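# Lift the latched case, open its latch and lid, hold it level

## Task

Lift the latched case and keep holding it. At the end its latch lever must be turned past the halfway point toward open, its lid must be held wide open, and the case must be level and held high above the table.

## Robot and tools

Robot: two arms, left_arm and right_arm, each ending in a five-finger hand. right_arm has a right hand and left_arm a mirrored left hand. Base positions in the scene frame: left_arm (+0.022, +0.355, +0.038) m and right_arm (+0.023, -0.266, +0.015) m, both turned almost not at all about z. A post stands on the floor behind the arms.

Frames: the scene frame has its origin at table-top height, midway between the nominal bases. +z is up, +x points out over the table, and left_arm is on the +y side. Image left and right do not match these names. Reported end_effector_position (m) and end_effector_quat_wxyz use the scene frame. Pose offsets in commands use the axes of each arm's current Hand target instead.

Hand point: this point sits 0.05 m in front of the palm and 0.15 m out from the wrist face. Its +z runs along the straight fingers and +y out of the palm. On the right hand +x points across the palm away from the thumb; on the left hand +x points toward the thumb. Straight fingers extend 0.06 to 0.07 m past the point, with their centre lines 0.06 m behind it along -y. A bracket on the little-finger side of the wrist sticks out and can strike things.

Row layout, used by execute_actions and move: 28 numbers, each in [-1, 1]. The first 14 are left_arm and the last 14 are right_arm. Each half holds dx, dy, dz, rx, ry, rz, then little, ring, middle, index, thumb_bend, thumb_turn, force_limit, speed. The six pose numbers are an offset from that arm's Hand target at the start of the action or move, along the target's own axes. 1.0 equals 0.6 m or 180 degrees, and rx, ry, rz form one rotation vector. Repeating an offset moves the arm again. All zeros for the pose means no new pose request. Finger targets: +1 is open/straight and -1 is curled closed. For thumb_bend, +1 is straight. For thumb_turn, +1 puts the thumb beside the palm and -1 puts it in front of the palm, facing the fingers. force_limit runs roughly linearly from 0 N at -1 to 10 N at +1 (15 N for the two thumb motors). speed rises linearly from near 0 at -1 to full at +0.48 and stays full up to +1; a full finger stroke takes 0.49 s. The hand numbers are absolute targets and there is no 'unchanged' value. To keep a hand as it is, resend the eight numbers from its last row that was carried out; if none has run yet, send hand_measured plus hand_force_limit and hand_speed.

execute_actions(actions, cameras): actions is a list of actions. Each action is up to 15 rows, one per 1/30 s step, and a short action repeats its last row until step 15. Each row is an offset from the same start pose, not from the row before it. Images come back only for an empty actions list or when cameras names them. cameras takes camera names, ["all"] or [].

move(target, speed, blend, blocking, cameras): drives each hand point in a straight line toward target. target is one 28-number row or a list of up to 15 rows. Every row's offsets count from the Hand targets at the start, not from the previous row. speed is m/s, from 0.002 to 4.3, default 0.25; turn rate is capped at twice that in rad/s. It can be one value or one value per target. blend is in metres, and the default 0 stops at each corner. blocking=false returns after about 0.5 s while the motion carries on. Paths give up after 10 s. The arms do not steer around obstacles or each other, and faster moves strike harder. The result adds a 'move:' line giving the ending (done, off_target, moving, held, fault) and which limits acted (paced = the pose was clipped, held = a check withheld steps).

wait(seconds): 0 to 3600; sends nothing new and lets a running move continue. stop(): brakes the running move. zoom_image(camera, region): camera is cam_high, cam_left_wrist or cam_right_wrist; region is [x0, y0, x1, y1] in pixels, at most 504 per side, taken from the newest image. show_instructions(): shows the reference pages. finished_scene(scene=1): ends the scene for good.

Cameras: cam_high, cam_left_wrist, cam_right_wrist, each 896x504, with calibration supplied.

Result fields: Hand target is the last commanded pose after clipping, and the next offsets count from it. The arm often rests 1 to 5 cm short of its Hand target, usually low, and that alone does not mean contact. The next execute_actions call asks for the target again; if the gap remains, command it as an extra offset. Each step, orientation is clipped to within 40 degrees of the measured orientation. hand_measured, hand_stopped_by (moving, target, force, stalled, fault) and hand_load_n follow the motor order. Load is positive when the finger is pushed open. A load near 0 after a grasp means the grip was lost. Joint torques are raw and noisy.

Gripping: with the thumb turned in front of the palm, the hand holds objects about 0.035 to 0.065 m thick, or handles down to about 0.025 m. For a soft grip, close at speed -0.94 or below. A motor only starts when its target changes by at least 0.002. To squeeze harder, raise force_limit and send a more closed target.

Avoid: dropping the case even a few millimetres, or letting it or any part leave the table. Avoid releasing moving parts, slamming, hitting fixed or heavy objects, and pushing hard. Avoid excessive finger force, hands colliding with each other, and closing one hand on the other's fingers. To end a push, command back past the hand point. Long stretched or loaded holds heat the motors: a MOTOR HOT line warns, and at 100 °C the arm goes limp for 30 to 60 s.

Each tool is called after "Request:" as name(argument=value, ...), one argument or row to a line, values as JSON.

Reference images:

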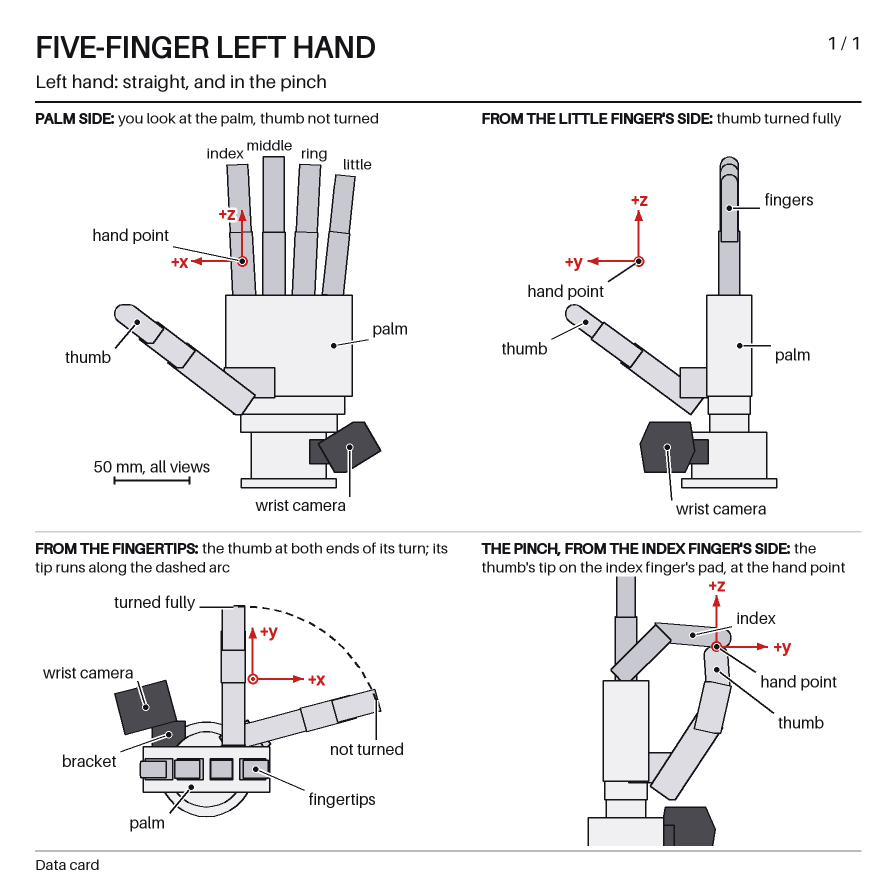

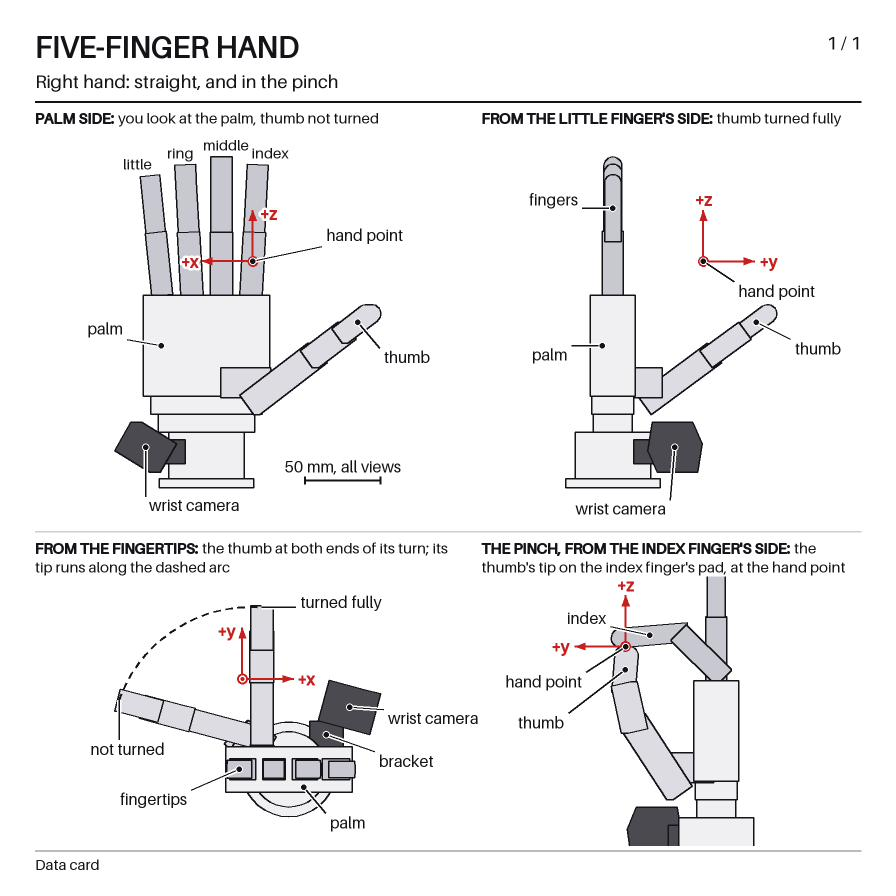

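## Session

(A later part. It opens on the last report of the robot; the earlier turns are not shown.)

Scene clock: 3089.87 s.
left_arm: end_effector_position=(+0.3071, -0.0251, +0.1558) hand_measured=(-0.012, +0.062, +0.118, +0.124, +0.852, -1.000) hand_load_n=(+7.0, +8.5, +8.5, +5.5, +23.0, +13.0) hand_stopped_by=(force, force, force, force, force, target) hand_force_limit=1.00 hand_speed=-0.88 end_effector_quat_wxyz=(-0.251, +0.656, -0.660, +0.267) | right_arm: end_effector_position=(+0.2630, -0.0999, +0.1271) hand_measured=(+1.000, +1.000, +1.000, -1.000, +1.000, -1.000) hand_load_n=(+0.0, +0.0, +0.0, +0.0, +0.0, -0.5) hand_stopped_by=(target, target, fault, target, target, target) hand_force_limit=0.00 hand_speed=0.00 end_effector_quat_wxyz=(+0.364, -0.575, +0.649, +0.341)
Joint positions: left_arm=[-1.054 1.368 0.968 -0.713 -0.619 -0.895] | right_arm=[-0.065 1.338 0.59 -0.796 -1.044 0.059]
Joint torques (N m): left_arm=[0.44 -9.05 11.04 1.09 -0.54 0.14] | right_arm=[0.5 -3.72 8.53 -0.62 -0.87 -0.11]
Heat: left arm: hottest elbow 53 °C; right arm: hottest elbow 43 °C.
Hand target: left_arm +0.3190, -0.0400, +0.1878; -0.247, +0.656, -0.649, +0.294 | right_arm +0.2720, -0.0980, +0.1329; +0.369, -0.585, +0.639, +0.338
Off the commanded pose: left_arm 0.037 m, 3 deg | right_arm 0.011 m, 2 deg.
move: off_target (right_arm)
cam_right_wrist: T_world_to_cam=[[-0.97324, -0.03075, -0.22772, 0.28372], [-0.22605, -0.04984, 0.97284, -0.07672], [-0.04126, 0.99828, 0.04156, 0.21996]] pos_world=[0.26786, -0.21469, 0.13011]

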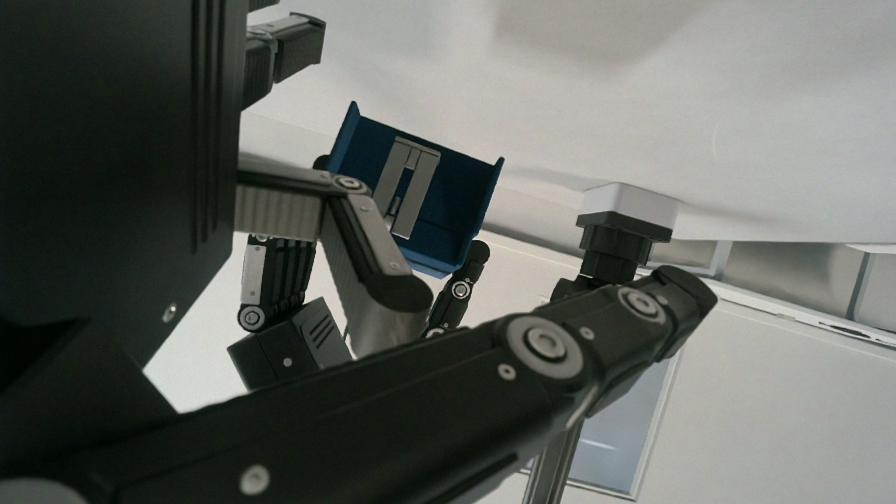

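Request:
move(
  target=[
    [0,0,0,0,0,0,-0.8,-0.8,-0.8,-0.8,0.3,-1,1.0,-0.88,0.0415,-0.0073,-0.0720,0,0,0,1,1,1,-1,1,-1,0,0],
    [0,0,0,0,0,0,-0.8,-0.8,-0.8,-0.8,0.3,-1,1.0,-0.88,0.0545,0.0867,-0.0778,0,-0.0833,0,1,1,1,-1,1,-1,0,0],
  ],
  speed=0.08,
  cameras=["cam_right_wrist"],
)

Request:
zoom_image(
  camera="cam_right_wrist",
  region=[300, 80, 560, 300],
)

Scene clock: 3171.43 s.
left_arm: end_effector_position=(+0.3071, -0.0251, +0.1558) hand_measured=(-0.012, +0.062, +0.118, +0.124, +0.852, -1.000) hand_load_n=(+7.0, +9.0, +8.0, +5.5, +23.0, +13.0) hand_stopped_by=(force, force, force, force, force, target) hand_force_limit=1.00 hand_speed=-0.88 end_effector_quat_wxyz=(-0.251, +0.656, -0.660, +0.267) | right_arm: end_effector_position=(+0.2151, -0.1479, +0.1271) hand_measured=(+1.000, +1.000, +1.000, -1.000, +1.000, -1.000) hand_load_n=(+0.0, +0.0, +0.0, -0.5, -0.5, -0.5) hand_stopped_by=(target, target, fault, target, target, target) hand_force_limit=0.00 hand_speed=0.00 end_effector_quat_wxyz=(-0.447, +0.543, -0.582, -0.408)
Joint positions: left_arm=[-1.054 1.368 0.968 -0.713 -0.619 -0.895] | right_arm=[-0.316 1.569 0.579 -1.302 -1.207 -0.767]
Joint torques (N m): left_arm=[0.56 -9.11 11.03 1.17 -0.53 0.17] | right_arm=[-1.44 -4.31 3.58 -1.74 -0.72 -0.09]
Heat: left arm: hottest elbow 54 °C; right arm: hottest elbow 41 °C.
Hand target: left_arm +0.3190, -0.0400, +0.1878; -0.247, +0.656, -0.649, +0.294 | right_arm +0.2153, -0.1501, +0.1280; -0.449, +0.536, -0.585, -0.411
Off the commanded pose: left_arm 0.037 m, 3 deg | right_arm 0.002 m, 1 deg.
move: done
cam_right_wrist: T_world_to_cam=[[-0.95786, 0.00823, -0.28713, 0.24567], [-0.27666, -0.29537, 0.91445, -0.10801], [-0.07729, 0.95535, 0.2852, 0.23641]] pos_world=[0.22371, -0.25978, 0.10189]

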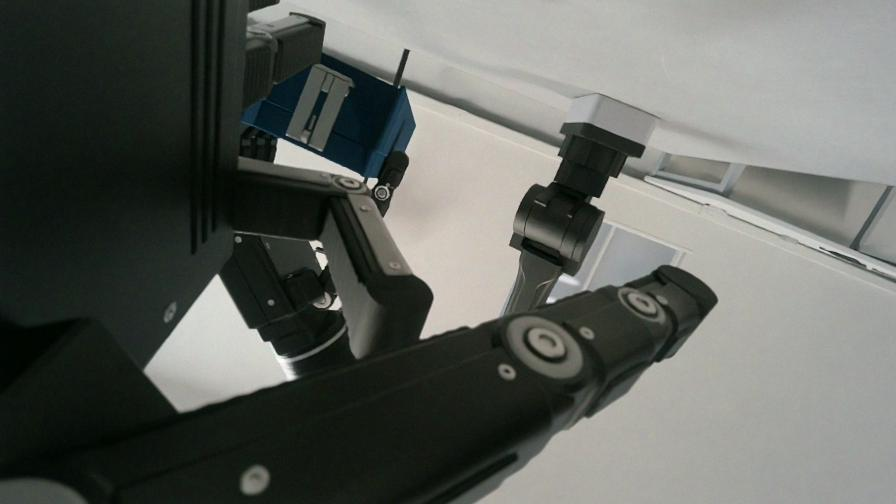

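Scaled by 1.938 from the camera's image (finer frame: 1280x720).

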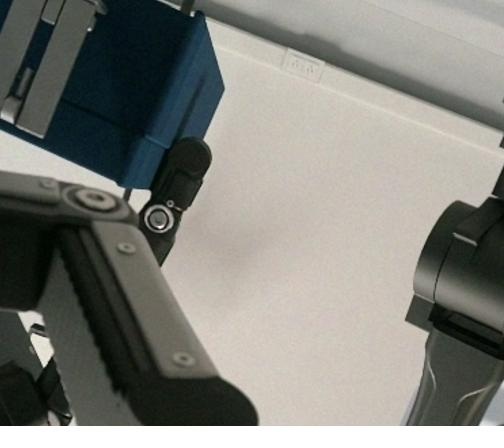

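Request:
zoom_image(
  camera="cam_right_wrist",
  region=[230, 0, 420, 160],
)

Scaled by 2.653 from the camera's image (finer frame: 1280x720).

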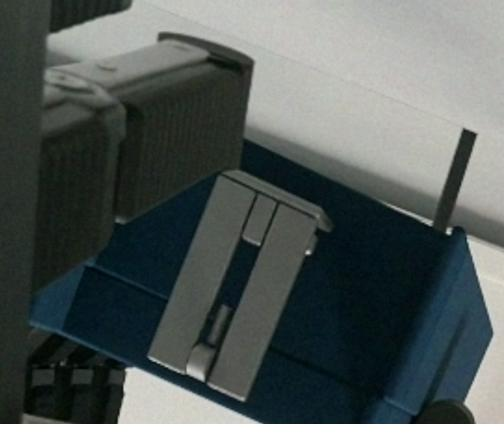

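Request:
move(
  target=[0,0,0,0,0,0,-0.8,-0.8,-0.8,-0.8,0.3,-1,1.0,-0.88,-0.0142,0.0048,0.0529,0,0,0,1,1,1,-1,1,-1,0,0],
  speed=0.06,
  cameras=["cam_right_wrist"],
)

Request:
zoom_image(
  camera="cam_right_wrist",
  region=[230, 0, 430, 160],
)

Scene clock: 3199.63 s.
left_arm: end_effector_position=(+0.3071, -0.0251, +0.1558) hand_measured=(-0.012, +0.062, +0.118, +0.124, +0.852, -1.000) hand_load_n=(+6.5, +8.5, +8.0, +5.5, +22.5, +13.0) hand_stopped_by=(force, force, force, force, force, target) hand_force_limit=1.00 hand_speed=-0.88 end_effector_quat_wxyz=(-0.251, +0.656, -0.660, +0.267) | right_arm: end_effector_position=(+0.2161, -0.1191, +0.1274) hand_measured=(+1.000, +1.000, +1.000, -1.000, +1.000, -1.000) hand_load_n=(+0.0, +0.0, +0.0, +0.0, +0.0, -0.5) hand_stopped_by=(target, target, fault, target, target, target) hand_force_limit=0.00 hand_speed=0.00 end_effector_quat_wxyz=(-0.449, +0.532, -0.587, -0.413)
Joint positions: left_arm=[-1.054 1.368 0.968 -0.713 -0.619 -0.895] | right_arm=[-0.208 1.488 0.514 -1.05 -1.283 -0.463]
Joint torques (N m): left_arm=[0.62 -9.17 11.02 1.16 -0.55 0.14] | right_arm=[0.5 -5.25 3.7 -0.38 -0.71 0.19]
Heat: left arm: hottest elbow 54 °C; right arm: hottest elbow 39 °C.
Hand target: left_arm +0.3190, -0.0400, +0.1878; -0.247, +0.656, -0.649, +0.294 | right_arm +0.2153, -0.1170, +0.1280; +0.449, -0.536, +0.585, +0.411
Off the commanded pose: left_arm 0.037 m, 3 deg | right_arm 0.002 m, 1 deg.
move: done
cam_right_wrist: T_world_to_cam=[[-0.96232, 0.02689, -0.27057, 0.2476], [-0.2657, -0.30448, 0.91471, -0.10291], [-0.05779, 0.95214, 0.30015, 0.2024]] pos_world=[0.22262, -0.2307, 0.10038]

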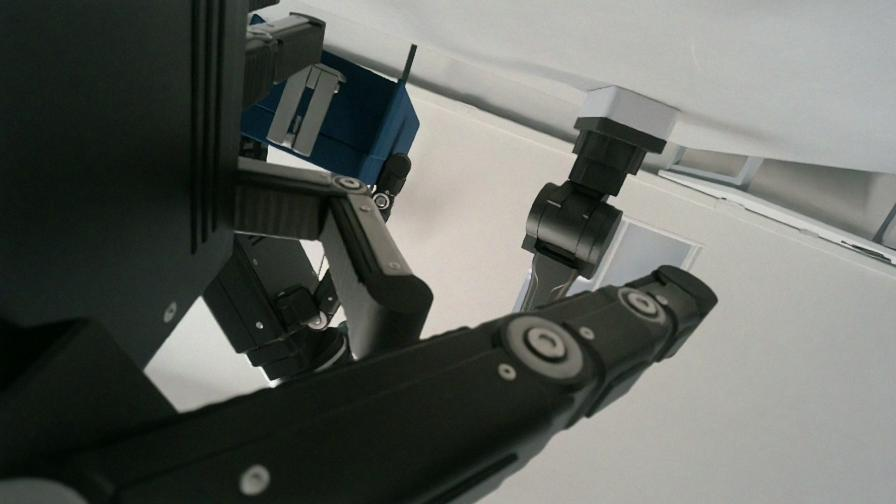

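Scaled by 2.520 from the camera's image (finer frame: 1280x720).

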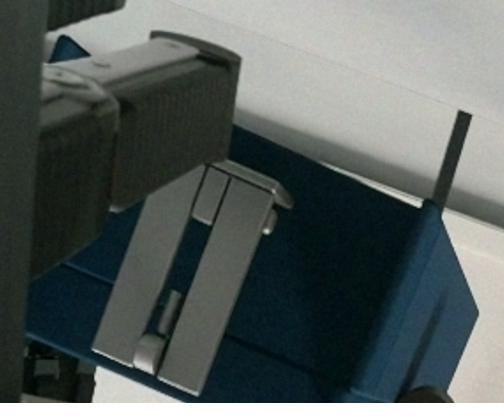

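Request:
move(
  target=[0,0,0,0,0,0,-0.8,-0.8,-0.8,-0.8,0.3,-1,1.0,-0.88,-0.0015,0.0105,0.0056,0,0,0,1,1,1,-1,1,-1,0,0],
  speed=0.04,
  cameras=["cam_right_wrist"],
)

Request:
zoom_image(
  camera="cam_right_wrist",
  region=[230, 0, 430, 160],
)

Scene clock: 3226.50 s.
left_arm: end_effector_position=(+0.3071, -0.0251, +0.1558) hand_measured=(-0.012, +0.062, +0.118, +0.124, +0.852, -1.000) hand_load_n=(+6.5, +9.0, +8.0, +5.5, +22.5, +13.0) hand_stopped_by=(force, force, force, force, force, target) hand_force_limit=1.00 hand_speed=-0.88 end_effector_quat_wxyz=(-0.251, +0.656, -0.660, +0.267) | right_arm: end_effector_position=(+0.2098, -0.1155, +0.1268) hand_measured=(+1.000, +1.000, +1.000, -1.000, +1.000, -1.000) hand_load_n=(+0.0, +0.0, +0.0, +0.0, +0.0, -0.5) hand_stopped_by=(target, target, fault, target, target, target) hand_force_limit=0.00 hand_speed=0.00 end_effector_quat_wxyz=(-0.448, +0.532, -0.588, -0.412)
Joint positions: left_arm=[-1.054 1.368 0.968 -0.713 -0.619 -0.895] | right_arm=[-0.199 1.462 0.49 -1.017 -1.284 -0.426]
Joint torques (N m): left_arm=[0.26 -9.17 11.06 1.1 -0.55 0.15] | right_arm=[0.67 -4.89 3.81 -0.29 -0.88 0.14]
Heat: left arm: hottest elbow 54 °C; right arm: hottest elbow 38 °C.
Hand target: left_arm +0.3190, -0.0400, +0.1878; -0.247, +0.656, -0.649, +0.294 | right_arm +0.2093, -0.1131, +0.1280; +0.449, -0.536, +0.585, +0.411
Off the commanded pose: left_arm 0.037 m, 3 deg | right_arm 0.003 m, 1 deg.
move: done
cam_right_wrist: T_world_to_cam=[[-0.96243, 0.0261, -0.27026, 0.24113], [-0.26536, -0.30113, 0.91592, -0.10288], [-0.05748, 0.95323, 0.29674, 0.19925]] pos_world=[0.21622, -0.2272, 0.10028]

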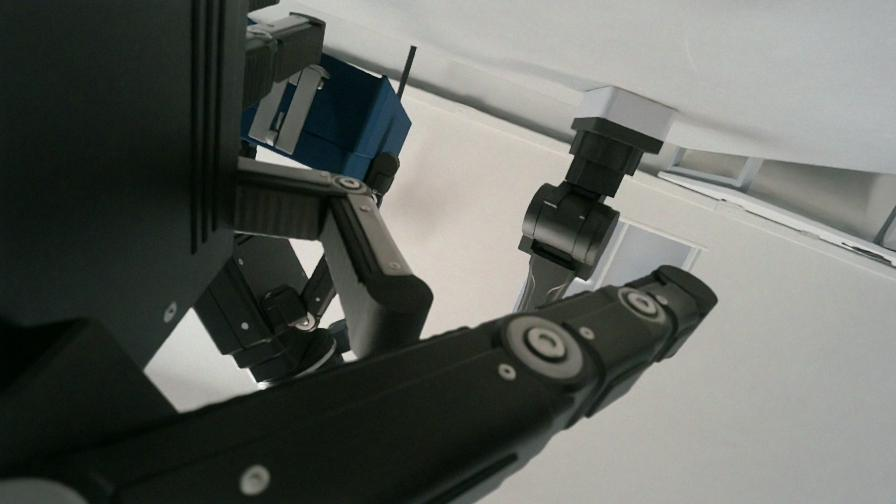

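Scaled by 2.520 from the camera's image (finer frame: 1280x720).

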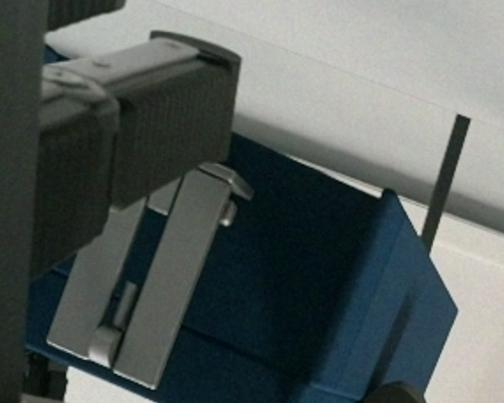

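Request:
move(
  target=[0,0,0,0,0,0,-0.8,-0.8,-0.8,-0.8,0.3,-1,1.0,-0.88,-0.0097,0,-0.0026,0,0,0,1,1,1,-1,1,-1,0,0],
  speed=0.02,
  cameras=["cam_right_wrist"],
)

Request:
zoom_image(
  camera="cam_right_wrist",
  region=[230, 0, 430, 160],
)

Scene clock: 3236.97 s.
left_arm: end_effector_position=(+0.3071, -0.0251, +0.1558) hand_measured=(-0.012, +0.062, +0.118, +0.124, +0.852, -1.000) hand_load_n=(+7.0, +8.5, +8.0, +5.5, +22.5, +13.0) hand_stopped_by=(force, force, force, force, force, target) hand_force_limit=1.00 hand_speed=-0.88 end_effector_quat_wxyz=(-0.251, +0.656, -0.660, +0.267) | right_arm: end_effector_position=(+0.2102, -0.1155, +0.1298) hand_measured=(+1.000, +1.000, +1.000, -1.000, +1.000, -1.000) hand_load_n=(+0.0, +0.0, +0.0, +0.0, +0.0, -0.5) hand_stopped_by=(target, target, fault, target, target, target) hand_force_limit=0.00 hand_speed=0.00 end_effector_quat_wxyz=(-0.453, +0.537, -0.585, -0.405)
Joint positions: left_arm=[-1.054 1.368 0.968 -0.713 -0.619 -0.895] | right_arm=[-0.198 1.44 0.49 -1.017 -1.284 -0.424]
Joint torques (N m): left_arm=[0.5 -9.11 11.02 1.16 -0.55 0.14] | right_arm=[0.62 -4.54 4.31 -1.11 -0.88 0.12]
Heat: left arm: hottest elbow 54 °C; right arm: hottest elbow 37 °C.
Hand target: left_arm +0.3190, -0.0400, +0.1878; -0.247, +0.656, -0.649, +0.294 | right_arm +0.2093, -0.1130, +0.1340; -0.449, +0.536, -0.585, -0.411
Off the commanded pose: left_arm 0.037 m, 3 deg | right_arm 0.005 m, 1 deg.
move: done
cam_right_wrist: T_world_to_cam=[[-0.9571, 0.02513, -0.28868, 0.24349], [-0.28287, -0.29702, 0.91201, -0.10085], [-0.06283, 0.95454, 0.29138, 0.20033]] pos_world=[0.21711, -0.2273, 0.10389]

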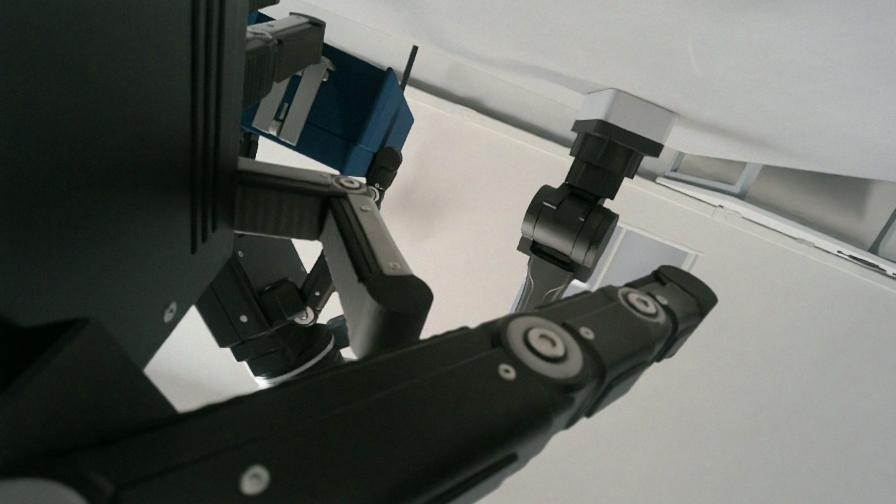

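Scaled by 2.520 from the camera's image (finer frame: 1280x720).

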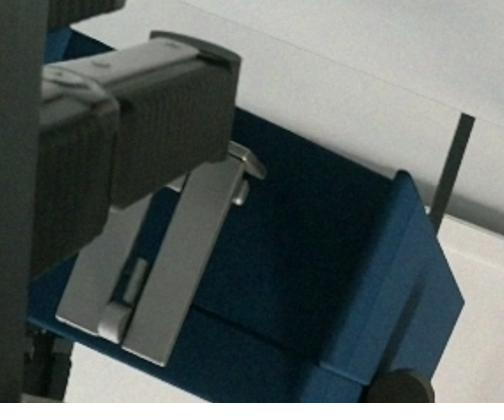

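Request:
move(
  target=[
    [0,0,0,0,0,0,-0.8,-0.8,-0.8,-0.8,0.3,-1,1.0,-0.88,0.0113,0,0.0030,0,0,0,1,1,1,-1,1,-1,0,0],
    [0,0,0,0,0,0,-0.8,-0.8,-0.8,-0.8,0.3,-1,1.0,-0.88,0.0083,0,0.0143,0,0,0,1,1,1,-1,1,-1,0,0],
  ],
  speed=0.02,
  cameras=["cam_right_wrist"],
)

Request:
zoom_image(
  camera="cam_right_wrist",
  region=[230, 0, 430, 160],
)

Scene clock: 3250.80 s.
left_arm: end_effector_position=(+0.3071, -0.0251, +0.1558) hand_measured=(-0.012, +0.062, +0.118, +0.124, +0.852, -1.000) hand_load_n=(+6.5, +8.5, +8.0, +5.5, +22.5, +13.0) hand_stopped_by=(force, force, force, force, force, target) hand_force_limit=1.00 hand_speed=-0.88 end_effector_quat_wxyz=(-0.251, +0.656, -0.660, +0.267) | right_arm: end_effector_position=(+0.2107, -0.1086, +0.1256) hand_measured=(+1.000, +1.000, +1.000, -1.000, +1.000, -1.000) hand_load_n=(+0.0, -0.5, +0.0, +0.0, +0.0, -0.5) hand_stopped_by=(target, target, fault, target, target, target) hand_force_limit=0.00 hand_speed=0.00 end_effector_quat_wxyz=(-0.448, +0.533, -0.588, -0.412)
Joint positions: left_arm=[-1.054 1.368 0.968 -0.713 -0.619 -0.895] | right_arm=[-0.169 1.439 0.473 -0.925 -1.294 -0.326]
Joint torques (N m): left_arm=[0.44 -9.17 10.99 1.06 -0.56 0.15] | right_arm=[0.56 -4.66 3.96 -0.18 -0.92 0.19]
Heat: left arm: hottest elbow 54 °C; right arm: hottest elbow 37 °C.
Hand target: left_arm +0.3190, -0.0400, +0.1878; -0.247, +0.656, -0.649, +0.294 | right_arm +0.2099, -0.1061, +0.1269; +0.449, -0.536, +0.585, +0.411
Off the commanded pose: left_arm 0.037 m, 3 deg | right_arm 0.003 m, 1 deg.
move: done
cam_right_wrist: T_world_to_cam=[[-0.96241, 0.02608, -0.27035, 0.24152], [-0.26548, -0.30061, 0.91605, -0.09943], [-0.05738, 0.95339, 0.29623, 0.19311]] pos_world=[0.21712, -0.2203, 0.09918]

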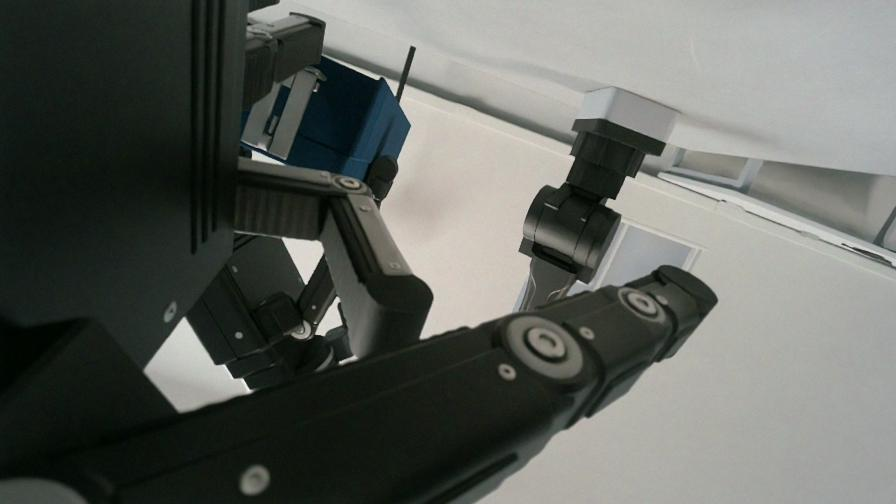

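Scaled by 2.520 from the camera's image (finer frame: 1280x720).

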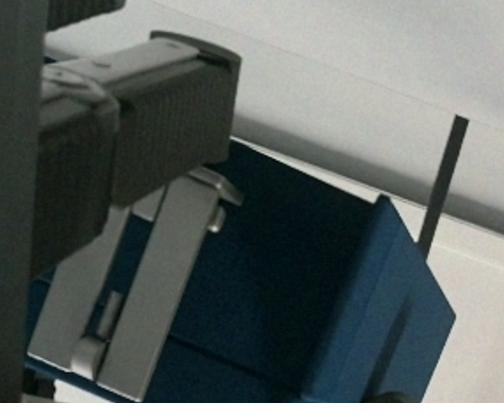

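Request:
move(
  target=[0,0,0,0,0,0,-0.8,-0.8,-0.8,-0.8,0.3,-1,1.0,-0.88,-0.0043,0.0009,0.0160,0,0,0,1,1,1,-1,1,-1,0,0],
  speed=0.02,
  cameras=["cam_right_wrist"],
)

Request:
zoom_image(
  camera="cam_right_wrist",
  region=[230, 0, 430, 160],
)

Scene clock: 3256.77 s.
left_arm: end_effector_position=(+0.3071, -0.0251, +0.1558) hand_measured=(-0.012, +0.062, +0.118, +0.124, +0.852, -1.000) hand_load_n=(+6.5, +8.5, +8.5, +6.0, +22.5, +13.5) hand_stopped_by=(force, force, force, force, force, target) hand_force_limit=1.00 hand_speed=-0.88 end_effector_quat_wxyz=(-0.251, +0.656, -0.660, +0.267) | right_arm: end_effector_position=(+0.2110, -0.0987, +0.1254) hand_measured=(+1.000, +1.000, +1.000, -1.000, +1.000, -1.000) hand_load_n=(+0.5, +0.0, +0.0, +0.0, +0.0, +0.0) hand_stopped_by=(target, target, fault, target, target, target) hand_force_limit=0.00 hand_speed=0.00 end_effector_quat_wxyz=(+0.448, -0.532, +0.589, +0.412)
Joint positions: left_arm=[-1.054 1.368 0.968 -0.713 -0.619 -0.895] | right_arm=[-0.126 1.4 0.443 -0.785 -1.304 -0.169]
Joint torques (N m): left_arm=[0.62 -9.29 11.06 1.14 -0.56 0.16] | right_arm=[0.79 -4.19 4.16 0.02 -0.92 0.18]
Heat: left arm: hottest elbow 54 °C; right arm: hottest elbow 37 °C.
Hand target: left_arm +0.3190, -0.0400, +0.1878; -0.247, +0.656, -0.649, +0.294 | right_arm +0.2102, -0.0961, +0.1269; +0.449, -0.536, +0.585, +0.411
Off the commanded pose: left_arm 0.037 m, 3 deg | right_arm 0.003 m, 1 deg.
move: done
cam_right_wrist: T_world_to_cam=[[-0.96276, 0.02637, -0.26905, 0.24141], [-0.26438, -0.29973, 0.91666, -0.09633], [-0.05647, 0.95366, 0.29554, 0.18367]] pos_world=[0.21732, -0.2104, 0.09897]

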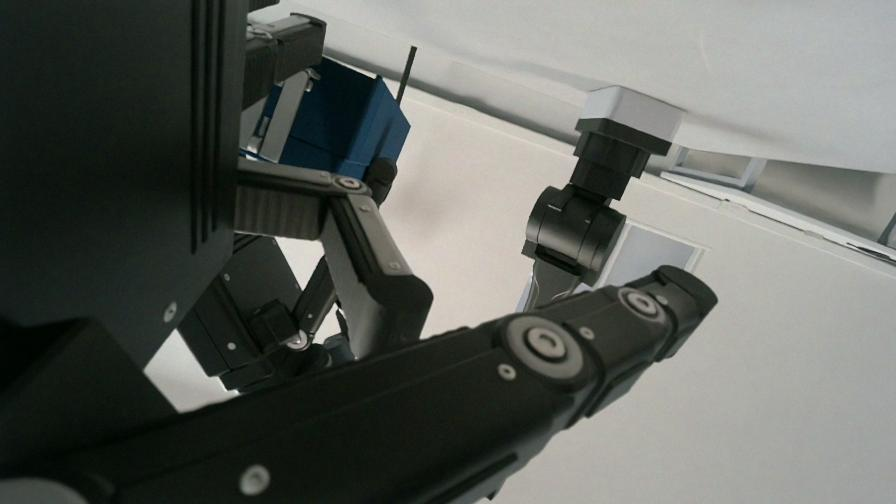

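Scaled by 2.520 from the camera's image (finer frame: 1280x720).

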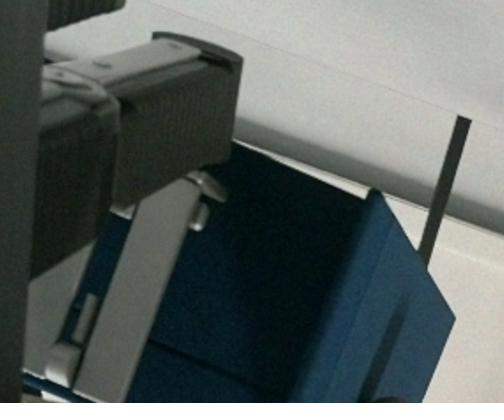

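Request:
move(
  target=[
    [0,0,0,0,0,0,-0.8,-0.8,-0.8,-0.8,0.3,-1,1.0,-0.88,0.0060,-0.0020,-0.0224,0,0,0,1,1,1,-1,1,-1,0,0],
    [0,0,0,0,0,0,-0.8,-0.8,-0.8,-0.8,0.3,-1,1.0,-0.88,-0.0069,-0.0020,-0.0259,0,0,0,1,1,1,-1,1,-1,0,0],
  ],
  speed=0.03,
  cameras=["cam_right_wrist"],
)

Request:
zoom_image(
  camera="cam_right_wrist",
  region=[230, 0, 430, 160],
)

Scene clock: 3268.10 s.
left_arm: end_effector_position=(+0.3071, -0.0251, +0.1558) hand_measured=(-0.012, +0.062, +0.118, +0.124, +0.852, -1.000) hand_load_n=(+6.5, +8.5, +8.0, +5.5, +22.5, +13.0) hand_stopped_by=(force, force, force, force, force, target) hand_force_limit=1.00 hand_speed=-0.88 end_effector_quat_wxyz=(-0.251, +0.656, -0.660, +0.267) | right_arm: end_effector_position=(+0.2005, -0.1061, +0.1304) hand_measured=(+1.000, +1.000, +1.000, -1.000, +1.000, -1.000) hand_load_n=(+0.0, +0.0, +0.0, +0.0, -0.5, +0.0) hand_stopped_by=(target, target, fault, target, target, target) hand_force_limit=0.00 hand_speed=0.00 end_effector_quat_wxyz=(+0.439, -0.530, +0.590, +0.423)
Joint positions: left_arm=[-1.054 1.368 0.968 -0.713 -0.619 -0.895] | right_arm=[-0.162 1.423 0.462 -0.976 -1.293 -0.345]
Joint torques (N m): left_arm=[0.09 -9.11 10.99 1.18 -0.55 0.14] | right_arm=[-1.26 -4.19 6.09 -1.16 -0.74 -0.11]
Heat: left arm: hottest elbow 54 °C; right arm: hottest elbow 37 °C.
Hand target: left_arm +0.3190, -0.0400, +0.1878; -0.247, +0.656, -0.649, +0.294 | right_arm +0.2102, -0.1101, +0.1350; +0.449, -0.536, +0.585, +0.411
Off the commanded pose: left_arm 0.037 m, 3 deg | right_arm 0.011 m, 2 deg.
move: off_target (right_arm)
cam_right_wrist: T_world_to_cam=[[-0.96951, 0.01508, -0.24459, 0.22983], [-0.2372, -0.30847, 0.92118, -0.11289], [-0.06156, 0.95111, 0.30265, 0.18852]] pos_world=[0.20764, -0.21759, 0.10315]

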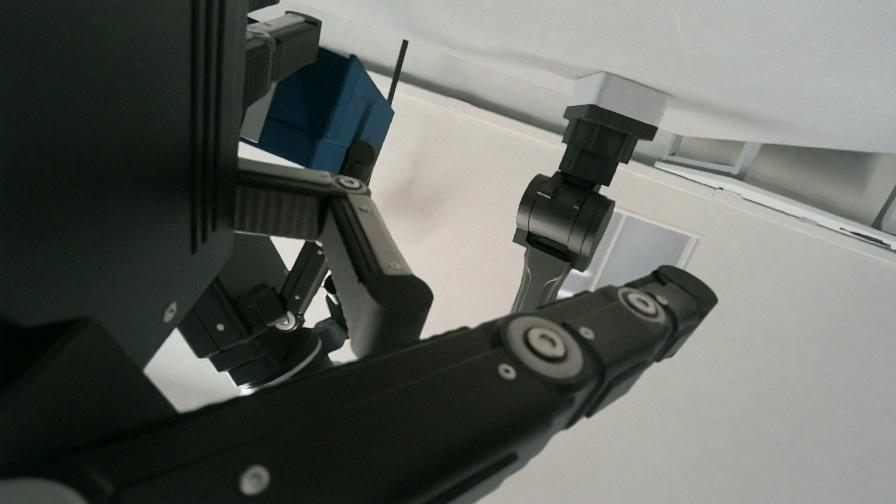

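Scaled by 2.520 from the camera's image (finer frame: 1280x720).

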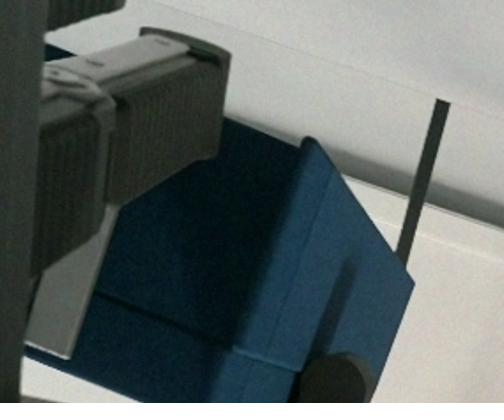

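Request:
move(
  target=[0,0,0,0,0,0,-0.8,-0.8,-0.8,-0.8,0.3,-1,1.0,-0.88,0.0161,0,0.0043,0,0,0,1,1,1,-1,1,-1,0,0],
  speed=0.03,
  cameras=["cam_right_wrist","cam_left_wrist"],
)

Request:
zoom_image(
  camera="cam_right_wrist",
  region=[230, 0, 430, 160],
)

Request:
zoom_image(
  camera="cam_left_wrist",
  region=[390, 310, 480, 380],
)

Scene clock: 3282.43 s.
left_arm: end_effector_position=(+0.3071, -0.0251, +0.1558) hand_measured=(-0.012, +0.062, +0.118, +0.124, +0.852, -1.000) hand_load_n=(+6.5, +8.5, +8.5, +5.5, +22.5, +13.0) hand_stopped_by=(force, force, force, force, force, target) hand_force_limit=1.00 hand_speed=-0.88 end_effector_quat_wxyz=(-0.251, +0.656, -0.660, +0.267) | right_arm: end_effector_position=(+0.2010, -0.1064, +0.1266) hand_measured=(+1.000, +1.000, +1.000, -1.000, +1.000, -1.000) hand_load_n=(+0.0, +0.0, +0.0, +0.0, +0.0, +0.0) hand_stopped_by=(target, target, fault, target, target, target) hand_force_limit=0.00 hand_speed=0.00 end_effector_quat_wxyz=(+0.439, -0.530, +0.589, +0.423)
Joint positions: left_arm=[-1.054 1.368 0.968 -0.713 -0.619 -0.895] | right_arm=[-0.162 1.441 0.462 -0.965 -1.292 -0.351]
Joint torques (N m): left_arm=[0.79 -9.11 11.02 1.1 -0.55 0.15] | right_arm=[-1.32 -3.14 5.35 -0.24 -0.74 -0.08]
Heat: left arm: hottest elbow 54 °C; right arm: hottest elbow 37 °C.
Hand target: left_arm +0.3190, -0.0400, +0.1878; -0.247, +0.656, -0.649, +0.294 | right_arm +0.2102, -0.1101, +0.1250; +0.449, -0.536, +0.585, +0.411
Off the commanded pose: left_arm 0.037 m, 3 deg | right_arm 0.010 m, 2 deg.
move: done
cam_left_wrist: T_world_to_cam=[[0.70891, -0.19554, 0.67765, -0.33629], [-0.50855, -0.80744, 0.29902, 0.08615], [0.48869, -0.5566, -0.67185, 0.05336]] pos_world=[0.25614, 0.03351, 0.23797]
cam_right_wrist: T_world_to_cam=[[-0.96967, 0.01407, -0.24399, 0.22924], [-0.23631, -0.30866, 0.92135, -0.10958], [-0.06235, 0.95107, 0.30262, 0.19015]] pos_world=[0.20825, -0.21789, 0.09935]
Images, in order (width x height): cam_left_wrist 896x504, cam_right_wrist 896x504.

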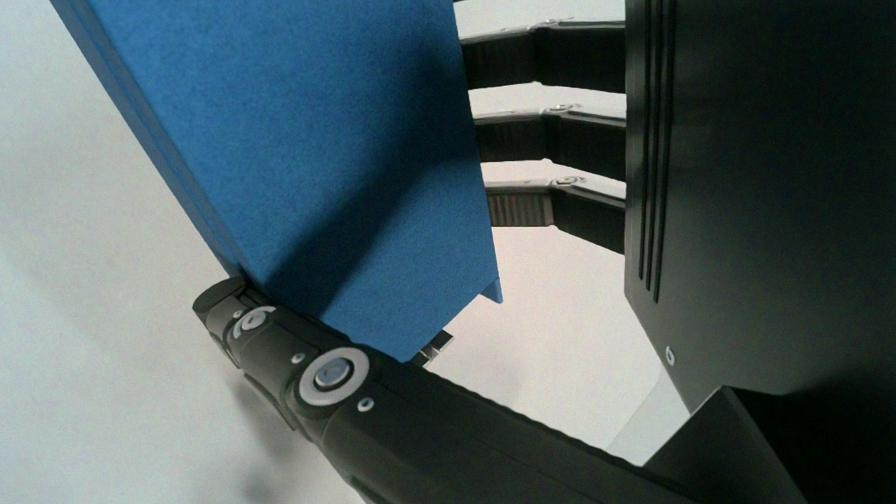

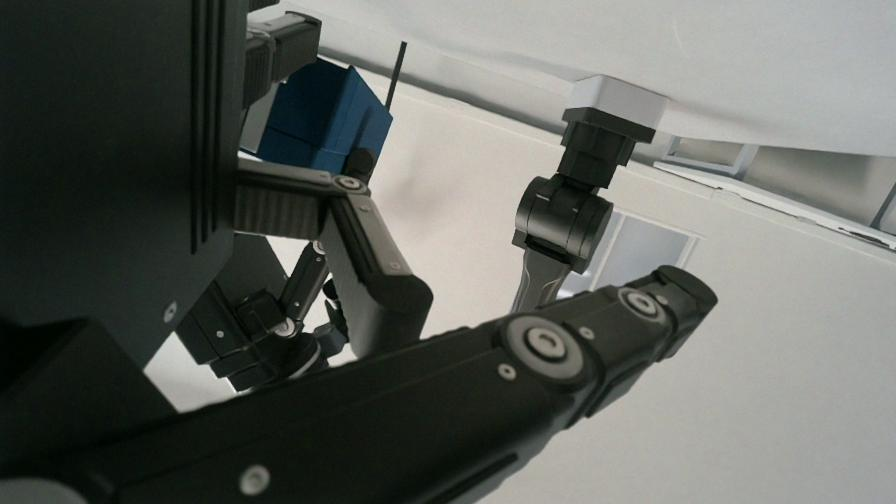

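Scaled by 2.520 from the camera's image (finer frame: 1280x720).

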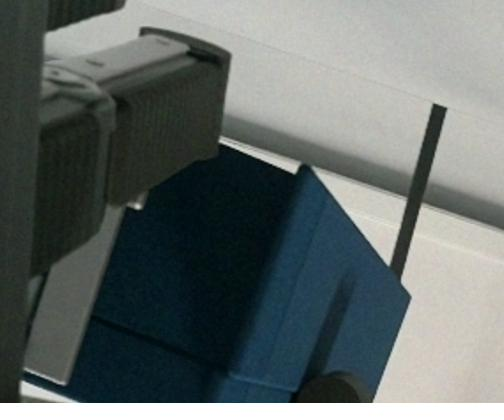

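Scaled by 5.600 from the camera's image (finer frame: 1280x720).

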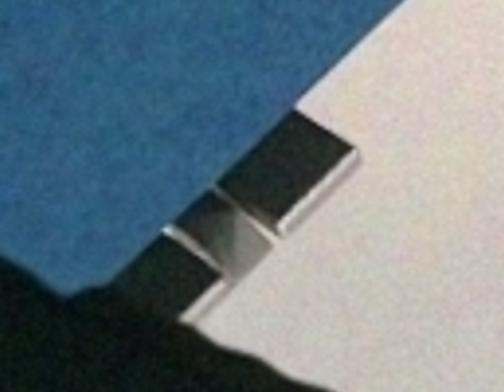

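Request:
execute_actions(
  actions=[
    [[0,0,0,0,0,0,-0.8,-0.8,-0.8,-0.8,0.3,-1,1.0,-0.88,0,0,0,0,0,0,1,1,1,-1,1,-1,0,0]],
  ],
)

Scene clock: 3287.40 s.
left_arm: end_effector_position=(+0.3071, -0.0251, +0.1558) hand_measured=(-0.012, +0.062, +0.118, +0.124, +0.852, -1.000) hand_load_n=(+6.5, +9.0, +8.5, +6.0, +22.5, +13.0) hand_stopped_by=(force, force, force, force, force, target) hand_force_limit=1.00 hand_speed=-0.88 end_effector_quat_wxyz=(-0.251, +0.656, -0.660, +0.267) | right_arm: end_effector_position=(+0.2010, -0.1064, +0.1266) hand_measured=(+1.000, +1.000, +1.000, -1.000, +1.000, -1.000) hand_load_n=(+0.0, +0.0, +0.0, +0.0, +0.0, -0.5) hand_stopped_by=(target, target, fault, target, target, target) hand_force_limit=0.00 hand_speed=0.00 end_effector_quat_wxyz=(+0.439, -0.530, +0.589, +0.423)
Joint positions: left_arm=[-1.054 1.368 0.968 -0.713 -0.619 -0.895] | right_arm=[-0.162 1.441 0.462 -0.965 -1.292 -0.351]
Joint torques (N m): left_arm=[0.67 -8.7 11 1.11 -0.54 0.17] | right_arm=[-1.38 -3.14 5.42 -0.24 -0.73 -0.08]
Heat: left arm: hottest elbow 54 °C; right arm: hottest elbow 37 °C.
Hand target: left_arm +0.3190, -0.0400, +0.1878; -0.247, +0.656, -0.649, +0.294 | right_arm +0.2102, -0.1101, +0.1250; +0.449, -0.536, +0.585, +0.411
Off the commanded pose: left_arm 0.037 m, 3 deg | right_arm 0.010 m, 2 deg.
Step readings (end_effector_position of left_arm | right_arm):
0: (+0.3071, -0.0251, +0.1558) | (+0.2010, -0.1064, +0.1266)
1: (+0.3071, -0.0251, +0.1558) | (+0.2010, -0.1064, +0.1266)
2: (+0.3071, -0.0251, +0.1558) | (+0.2010, -0.1064, +0.1266)
4: (+0.3071, -0.0251, +0.1558) | (+0.2010, -0.1064, +0.1266)
8: (+0.3071, -0.0251, +0.1558) | (+0.2010, -0.1064, +0.1266)
15: (+0.3071, -0.0251, +0.1558) | (+0.2010, -0.1064, +0.1266)

Request:
move(
  target=[
    [0,0,0,0,0,0,-0.8,-0.8,-0.8,-0.8,0.3,-1,1.0,-0.88,0.0023,-0.0114,-0.0087,0,0,0,1,1,1,-1,1,-1,0,0],
    [0,0,0,0,0,0,-0.8,-0.8,-0.8,-0.8,0.3,-1,1.0,-0.88,0.0012,-0.0015,-0.0045,0,0,0,1,1,1,-1,1,-1,0,0],
  ],
  speed=0.03,
  cameras=["cam_right_wrist"],
)

Request:
zoom_image(
  camera="cam_right_wrist",
  region=[230, 0, 430, 160],
)

Scene clock: 3295.80 s.
left_arm: end_effector_position=(+0.3071, -0.0251, +0.1558) hand_measured=(-0.012, +0.062, +0.118, +0.124, +0.852, -1.000) hand_load_n=(+6.5, +8.5, +8.5, +5.5, +23.0, +13.5) hand_stopped_by=(force, force, force, force, force, target) hand_force_limit=1.00 hand_speed=-0.88 end_effector_quat_wxyz=(-0.251, +0.656, -0.660, +0.267) | right_arm: end_effector_position=(+0.2079, -0.1119, +0.1237) hand_measured=(+1.000, +1.000, +1.000, -1.000, +1.000, -1.000) hand_load_n=(+0.0, +0.0, +0.0, +0.0, +0.0, +0.0) hand_stopped_by=(target, target, fault, target, target, target) hand_force_limit=0.00 hand_speed=0.00 end_effector_quat_wxyz=(-0.444, +0.534, -0.586, -0.417)
Joint positions: left_arm=[-1.054 1.368 0.968 -0.713 -0.619 -0.895] | right_arm=[-0.181 1.471 0.485 -0.991 -1.286 -0.406]
Joint torques (N m): left_arm=[0.38 -9.35 11.02 1.17 -0.54 0.14] | right_arm=[-0.73 -4.72 4.18 -0.59 -0.84 0.06]
Heat: left arm: hottest elbow 54 °C; right arm: hottest elbow 37 °C.
Hand target: left_arm +0.3190, -0.0400, +0.1878; -0.247, +0.656, -0.649, +0.294 | right_arm +0.2108, -0.1129, +0.1250; +0.449, -0.536, +0.585, +0.411
Off the commanded pose: left_arm 0.037 m, 3 deg | right_arm 0.003 m, 1 deg.
move: done
cam_right_wrist: T_world_to_cam=[[-0.96481, 0.01498, -0.26254, 0.23665], [-0.25447, -0.30489, 0.91776, -0.10231], [-0.06629, 0.95227, 0.29797, 0.19821]] pos_world=[0.21543, -0.22349, 0.09697]

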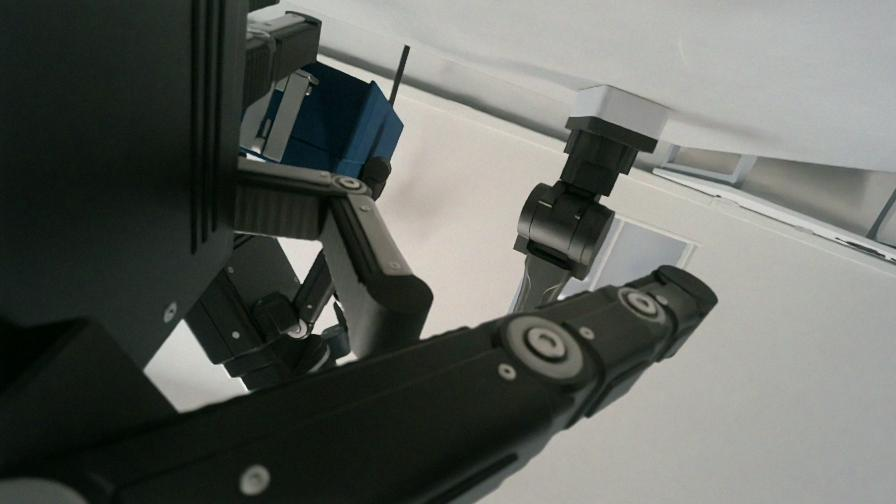

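Scaled by 2.520 from the camera's image (finer frame: 1280x720).

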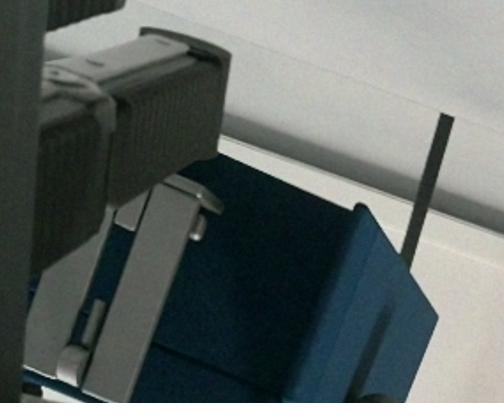

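Request:
move(
  target=[
    [0,0,0,0,0,0,-0.8,-0.8,-0.8,-0.8,0.3,-1,1.0,-0.88,0.0016,-0.0072,-0.0060,0,0,0,1,1,1,-1,1,-1,0,0],
    [0,0,0,0,0,0,-0.8,-0.8,-0.8,-0.8,0.3,-1,1.0,-0.88,-0.0145,-0.0072,-0.0103,0,0,0,1,1,1,-1,1,-1,0,0],
  ],
  speed=0.03,
  cameras=["cam_right_wrist"],
)

Request:
zoom_image(
  camera="cam_right_wrist",
  region=[230, 0, 430, 160],
)

Scene clock: 3304.67 s.
left_arm: end_effector_position=(+0.3071, -0.0251, +0.1558) hand_measured=(-0.012, +0.062, +0.118, +0.124, +0.852, -1.000) hand_load_n=(+6.5, +8.5, +8.5, +5.5, +22.5, +13.5) hand_stopped_by=(force, force, force, force, force, target) hand_force_limit=1.00 hand_speed=-0.88 end_effector_quat_wxyz=(-0.251, +0.656, -0.660, +0.267) | right_arm: end_effector_position=(+0.2058, -0.1127, +0.1307) hand_measured=(+1.000, +1.000, +1.000, -1.000, +1.000, -1.000) hand_load_n=(+0.0, +0.0, +0.0, +0.0, +0.0, +0.0) hand_stopped_by=(target, target, fault, target, target, target) hand_force_limit=0.00 hand_speed=0.00 end_effector_quat_wxyz=(+0.440, -0.530, +0.589, +0.422)
Joint positions: left_arm=[-1.054 1.368 0.968 -0.713 -0.619 -0.895] | right_arm=[-0.186 1.458 0.492 -1.047 -1.284 -0.427]
Joint torques (N m): left_arm=[0.5 -9.17 11.02 1.17 -0.54 0.13] | right_arm=[-1.32 -4.6 5.86 -1.21 -0.69 -0.06]
Heat: left arm: hottest elbow 55 °C; right arm: hottest elbow 37 °C.
Hand target: left_arm +0.3190, -0.0400, +0.1878; -0.247, +0.656, -0.649, +0.294 | right_arm +0.2148, -0.1170, +0.1350; +0.449, -0.536, +0.585, +0.411
Off the commanded pose: left_arm 0.037 m, 3 deg | right_arm 0.011 m, 2 deg.
move: off_target (right_arm)
cam_right_wrist: T_world_to_cam=[[-0.96882, 0.01444, -0.24736, 0.23525], [-0.23961, -0.30871, 0.92048, -0.11348], [-0.06307, 0.95105, 0.30255, 0.19532]] pos_world=[0.21304, -0.22419, 0.10355]

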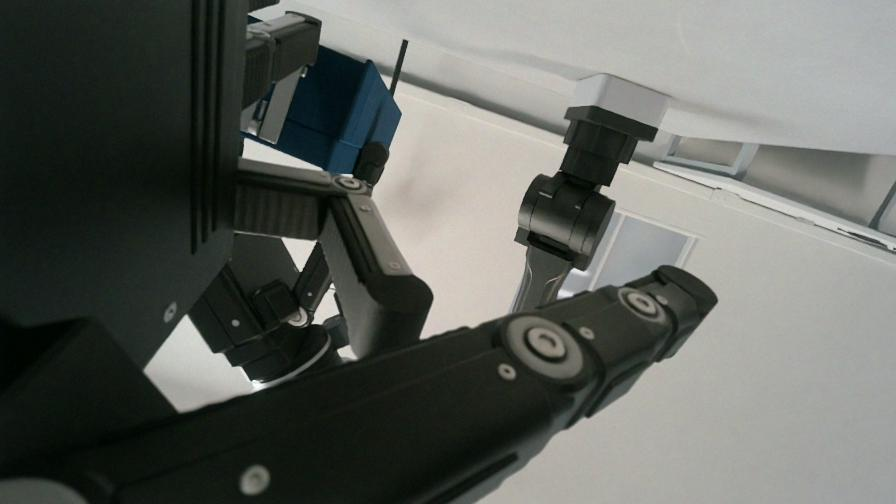

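Scaled by 2.520 from the camera's image (finer frame: 1280x720).

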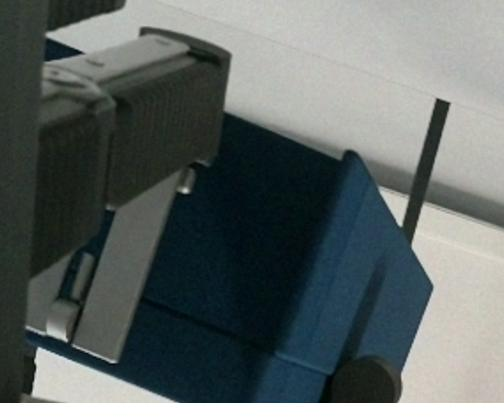

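Request:
move(
  target=[0,0,0,0,0,0,-0.8,-0.8,-0.8,-0.8,0.3,-1,1.0,-0.88,-0.0067,-0.0100,-0.0008,0,0,0,1,1,1,-1,1,-1,0,0],
  speed=0.03,
  cameras=["cam_right_wrist"],
)

Request:
zoom_image(
  camera="cam_right_wrist",
  region=[230, 0, 430, 160],
)

Scene clock: 3317.23 s.
left_arm: end_effector_position=(+0.3071, -0.0251, +0.1558) hand_measured=(-0.012, +0.062, +0.118, +0.124, +0.852, -1.000) hand_load_n=(+7.0, +8.5, +8.5, +5.5, +23.0, +13.0) hand_stopped_by=(force, force, force, force, force, target) hand_force_limit=1.00 hand_speed=-0.88 end_effector_quat_wxyz=(-0.251, +0.656, -0.660, +0.267) | right_arm: end_effector_position=(+0.2121, -0.1140, +0.1331) hand_measured=(+1.000, +1.000, +1.000, -1.000, +1.000, -1.000) hand_load_n=(+0.0, +0.0, +0.0, +0.0, +0.0, -0.5) hand_stopped_by=(target, target, fault, target, target, target) hand_force_limit=0.00 hand_speed=0.00 end_effector_quat_wxyz=(-0.443, +0.534, -0.586, -0.418)
Joint positions: left_arm=[-1.054 1.368 0.968 -0.713 -0.619 -0.895] | right_arm=[-0.186 1.458 0.509 -1.051 -1.284 -0.427]
Joint torques (N m): left_arm=[0.62 -9.23 11.08 1.14 -0.54 0.13] | right_arm=[-0.91 -4.95 5.94 -1.31 -0.8 0.03]
Heat: left arm: hottest elbow 55 °C; right arm: hottest elbow 37 °C.
Hand target: left_arm +0.3190, -0.0400, +0.1878; -0.247, +0.656, -0.649, +0.294 | right_arm +0.2208, -0.1170, +0.1390; +0.449, -0.536, +0.585, +0.411
Off the commanded pose: left_arm 0.037 m, 3 deg | right_arm 0.011 m, 1 deg.
move: off_target (right_arm)
cam_right_wrist: T_world_to_cam=[[-0.96549, 0.01373, -0.26008, 0.24288], [-0.25166, -0.30638, 0.91804, -0.11134], [-0.06708, 0.95181, 0.29926, 0.19756]] pos_world=[0.21973, -0.22549, 0.10627]

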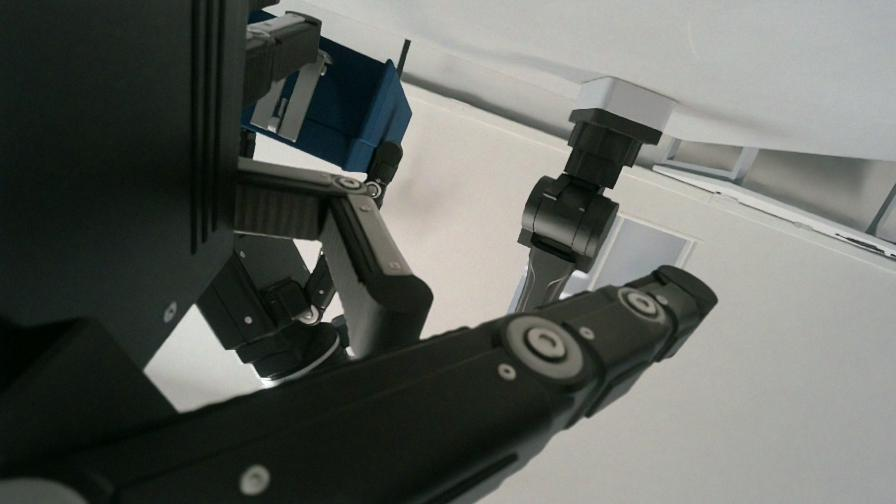

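Scaled by 2.520 from the camera's image (finer frame: 1280x720).

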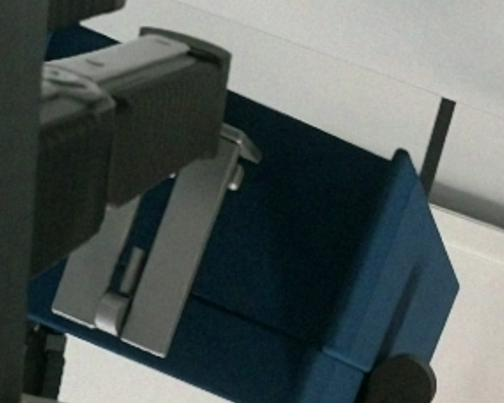

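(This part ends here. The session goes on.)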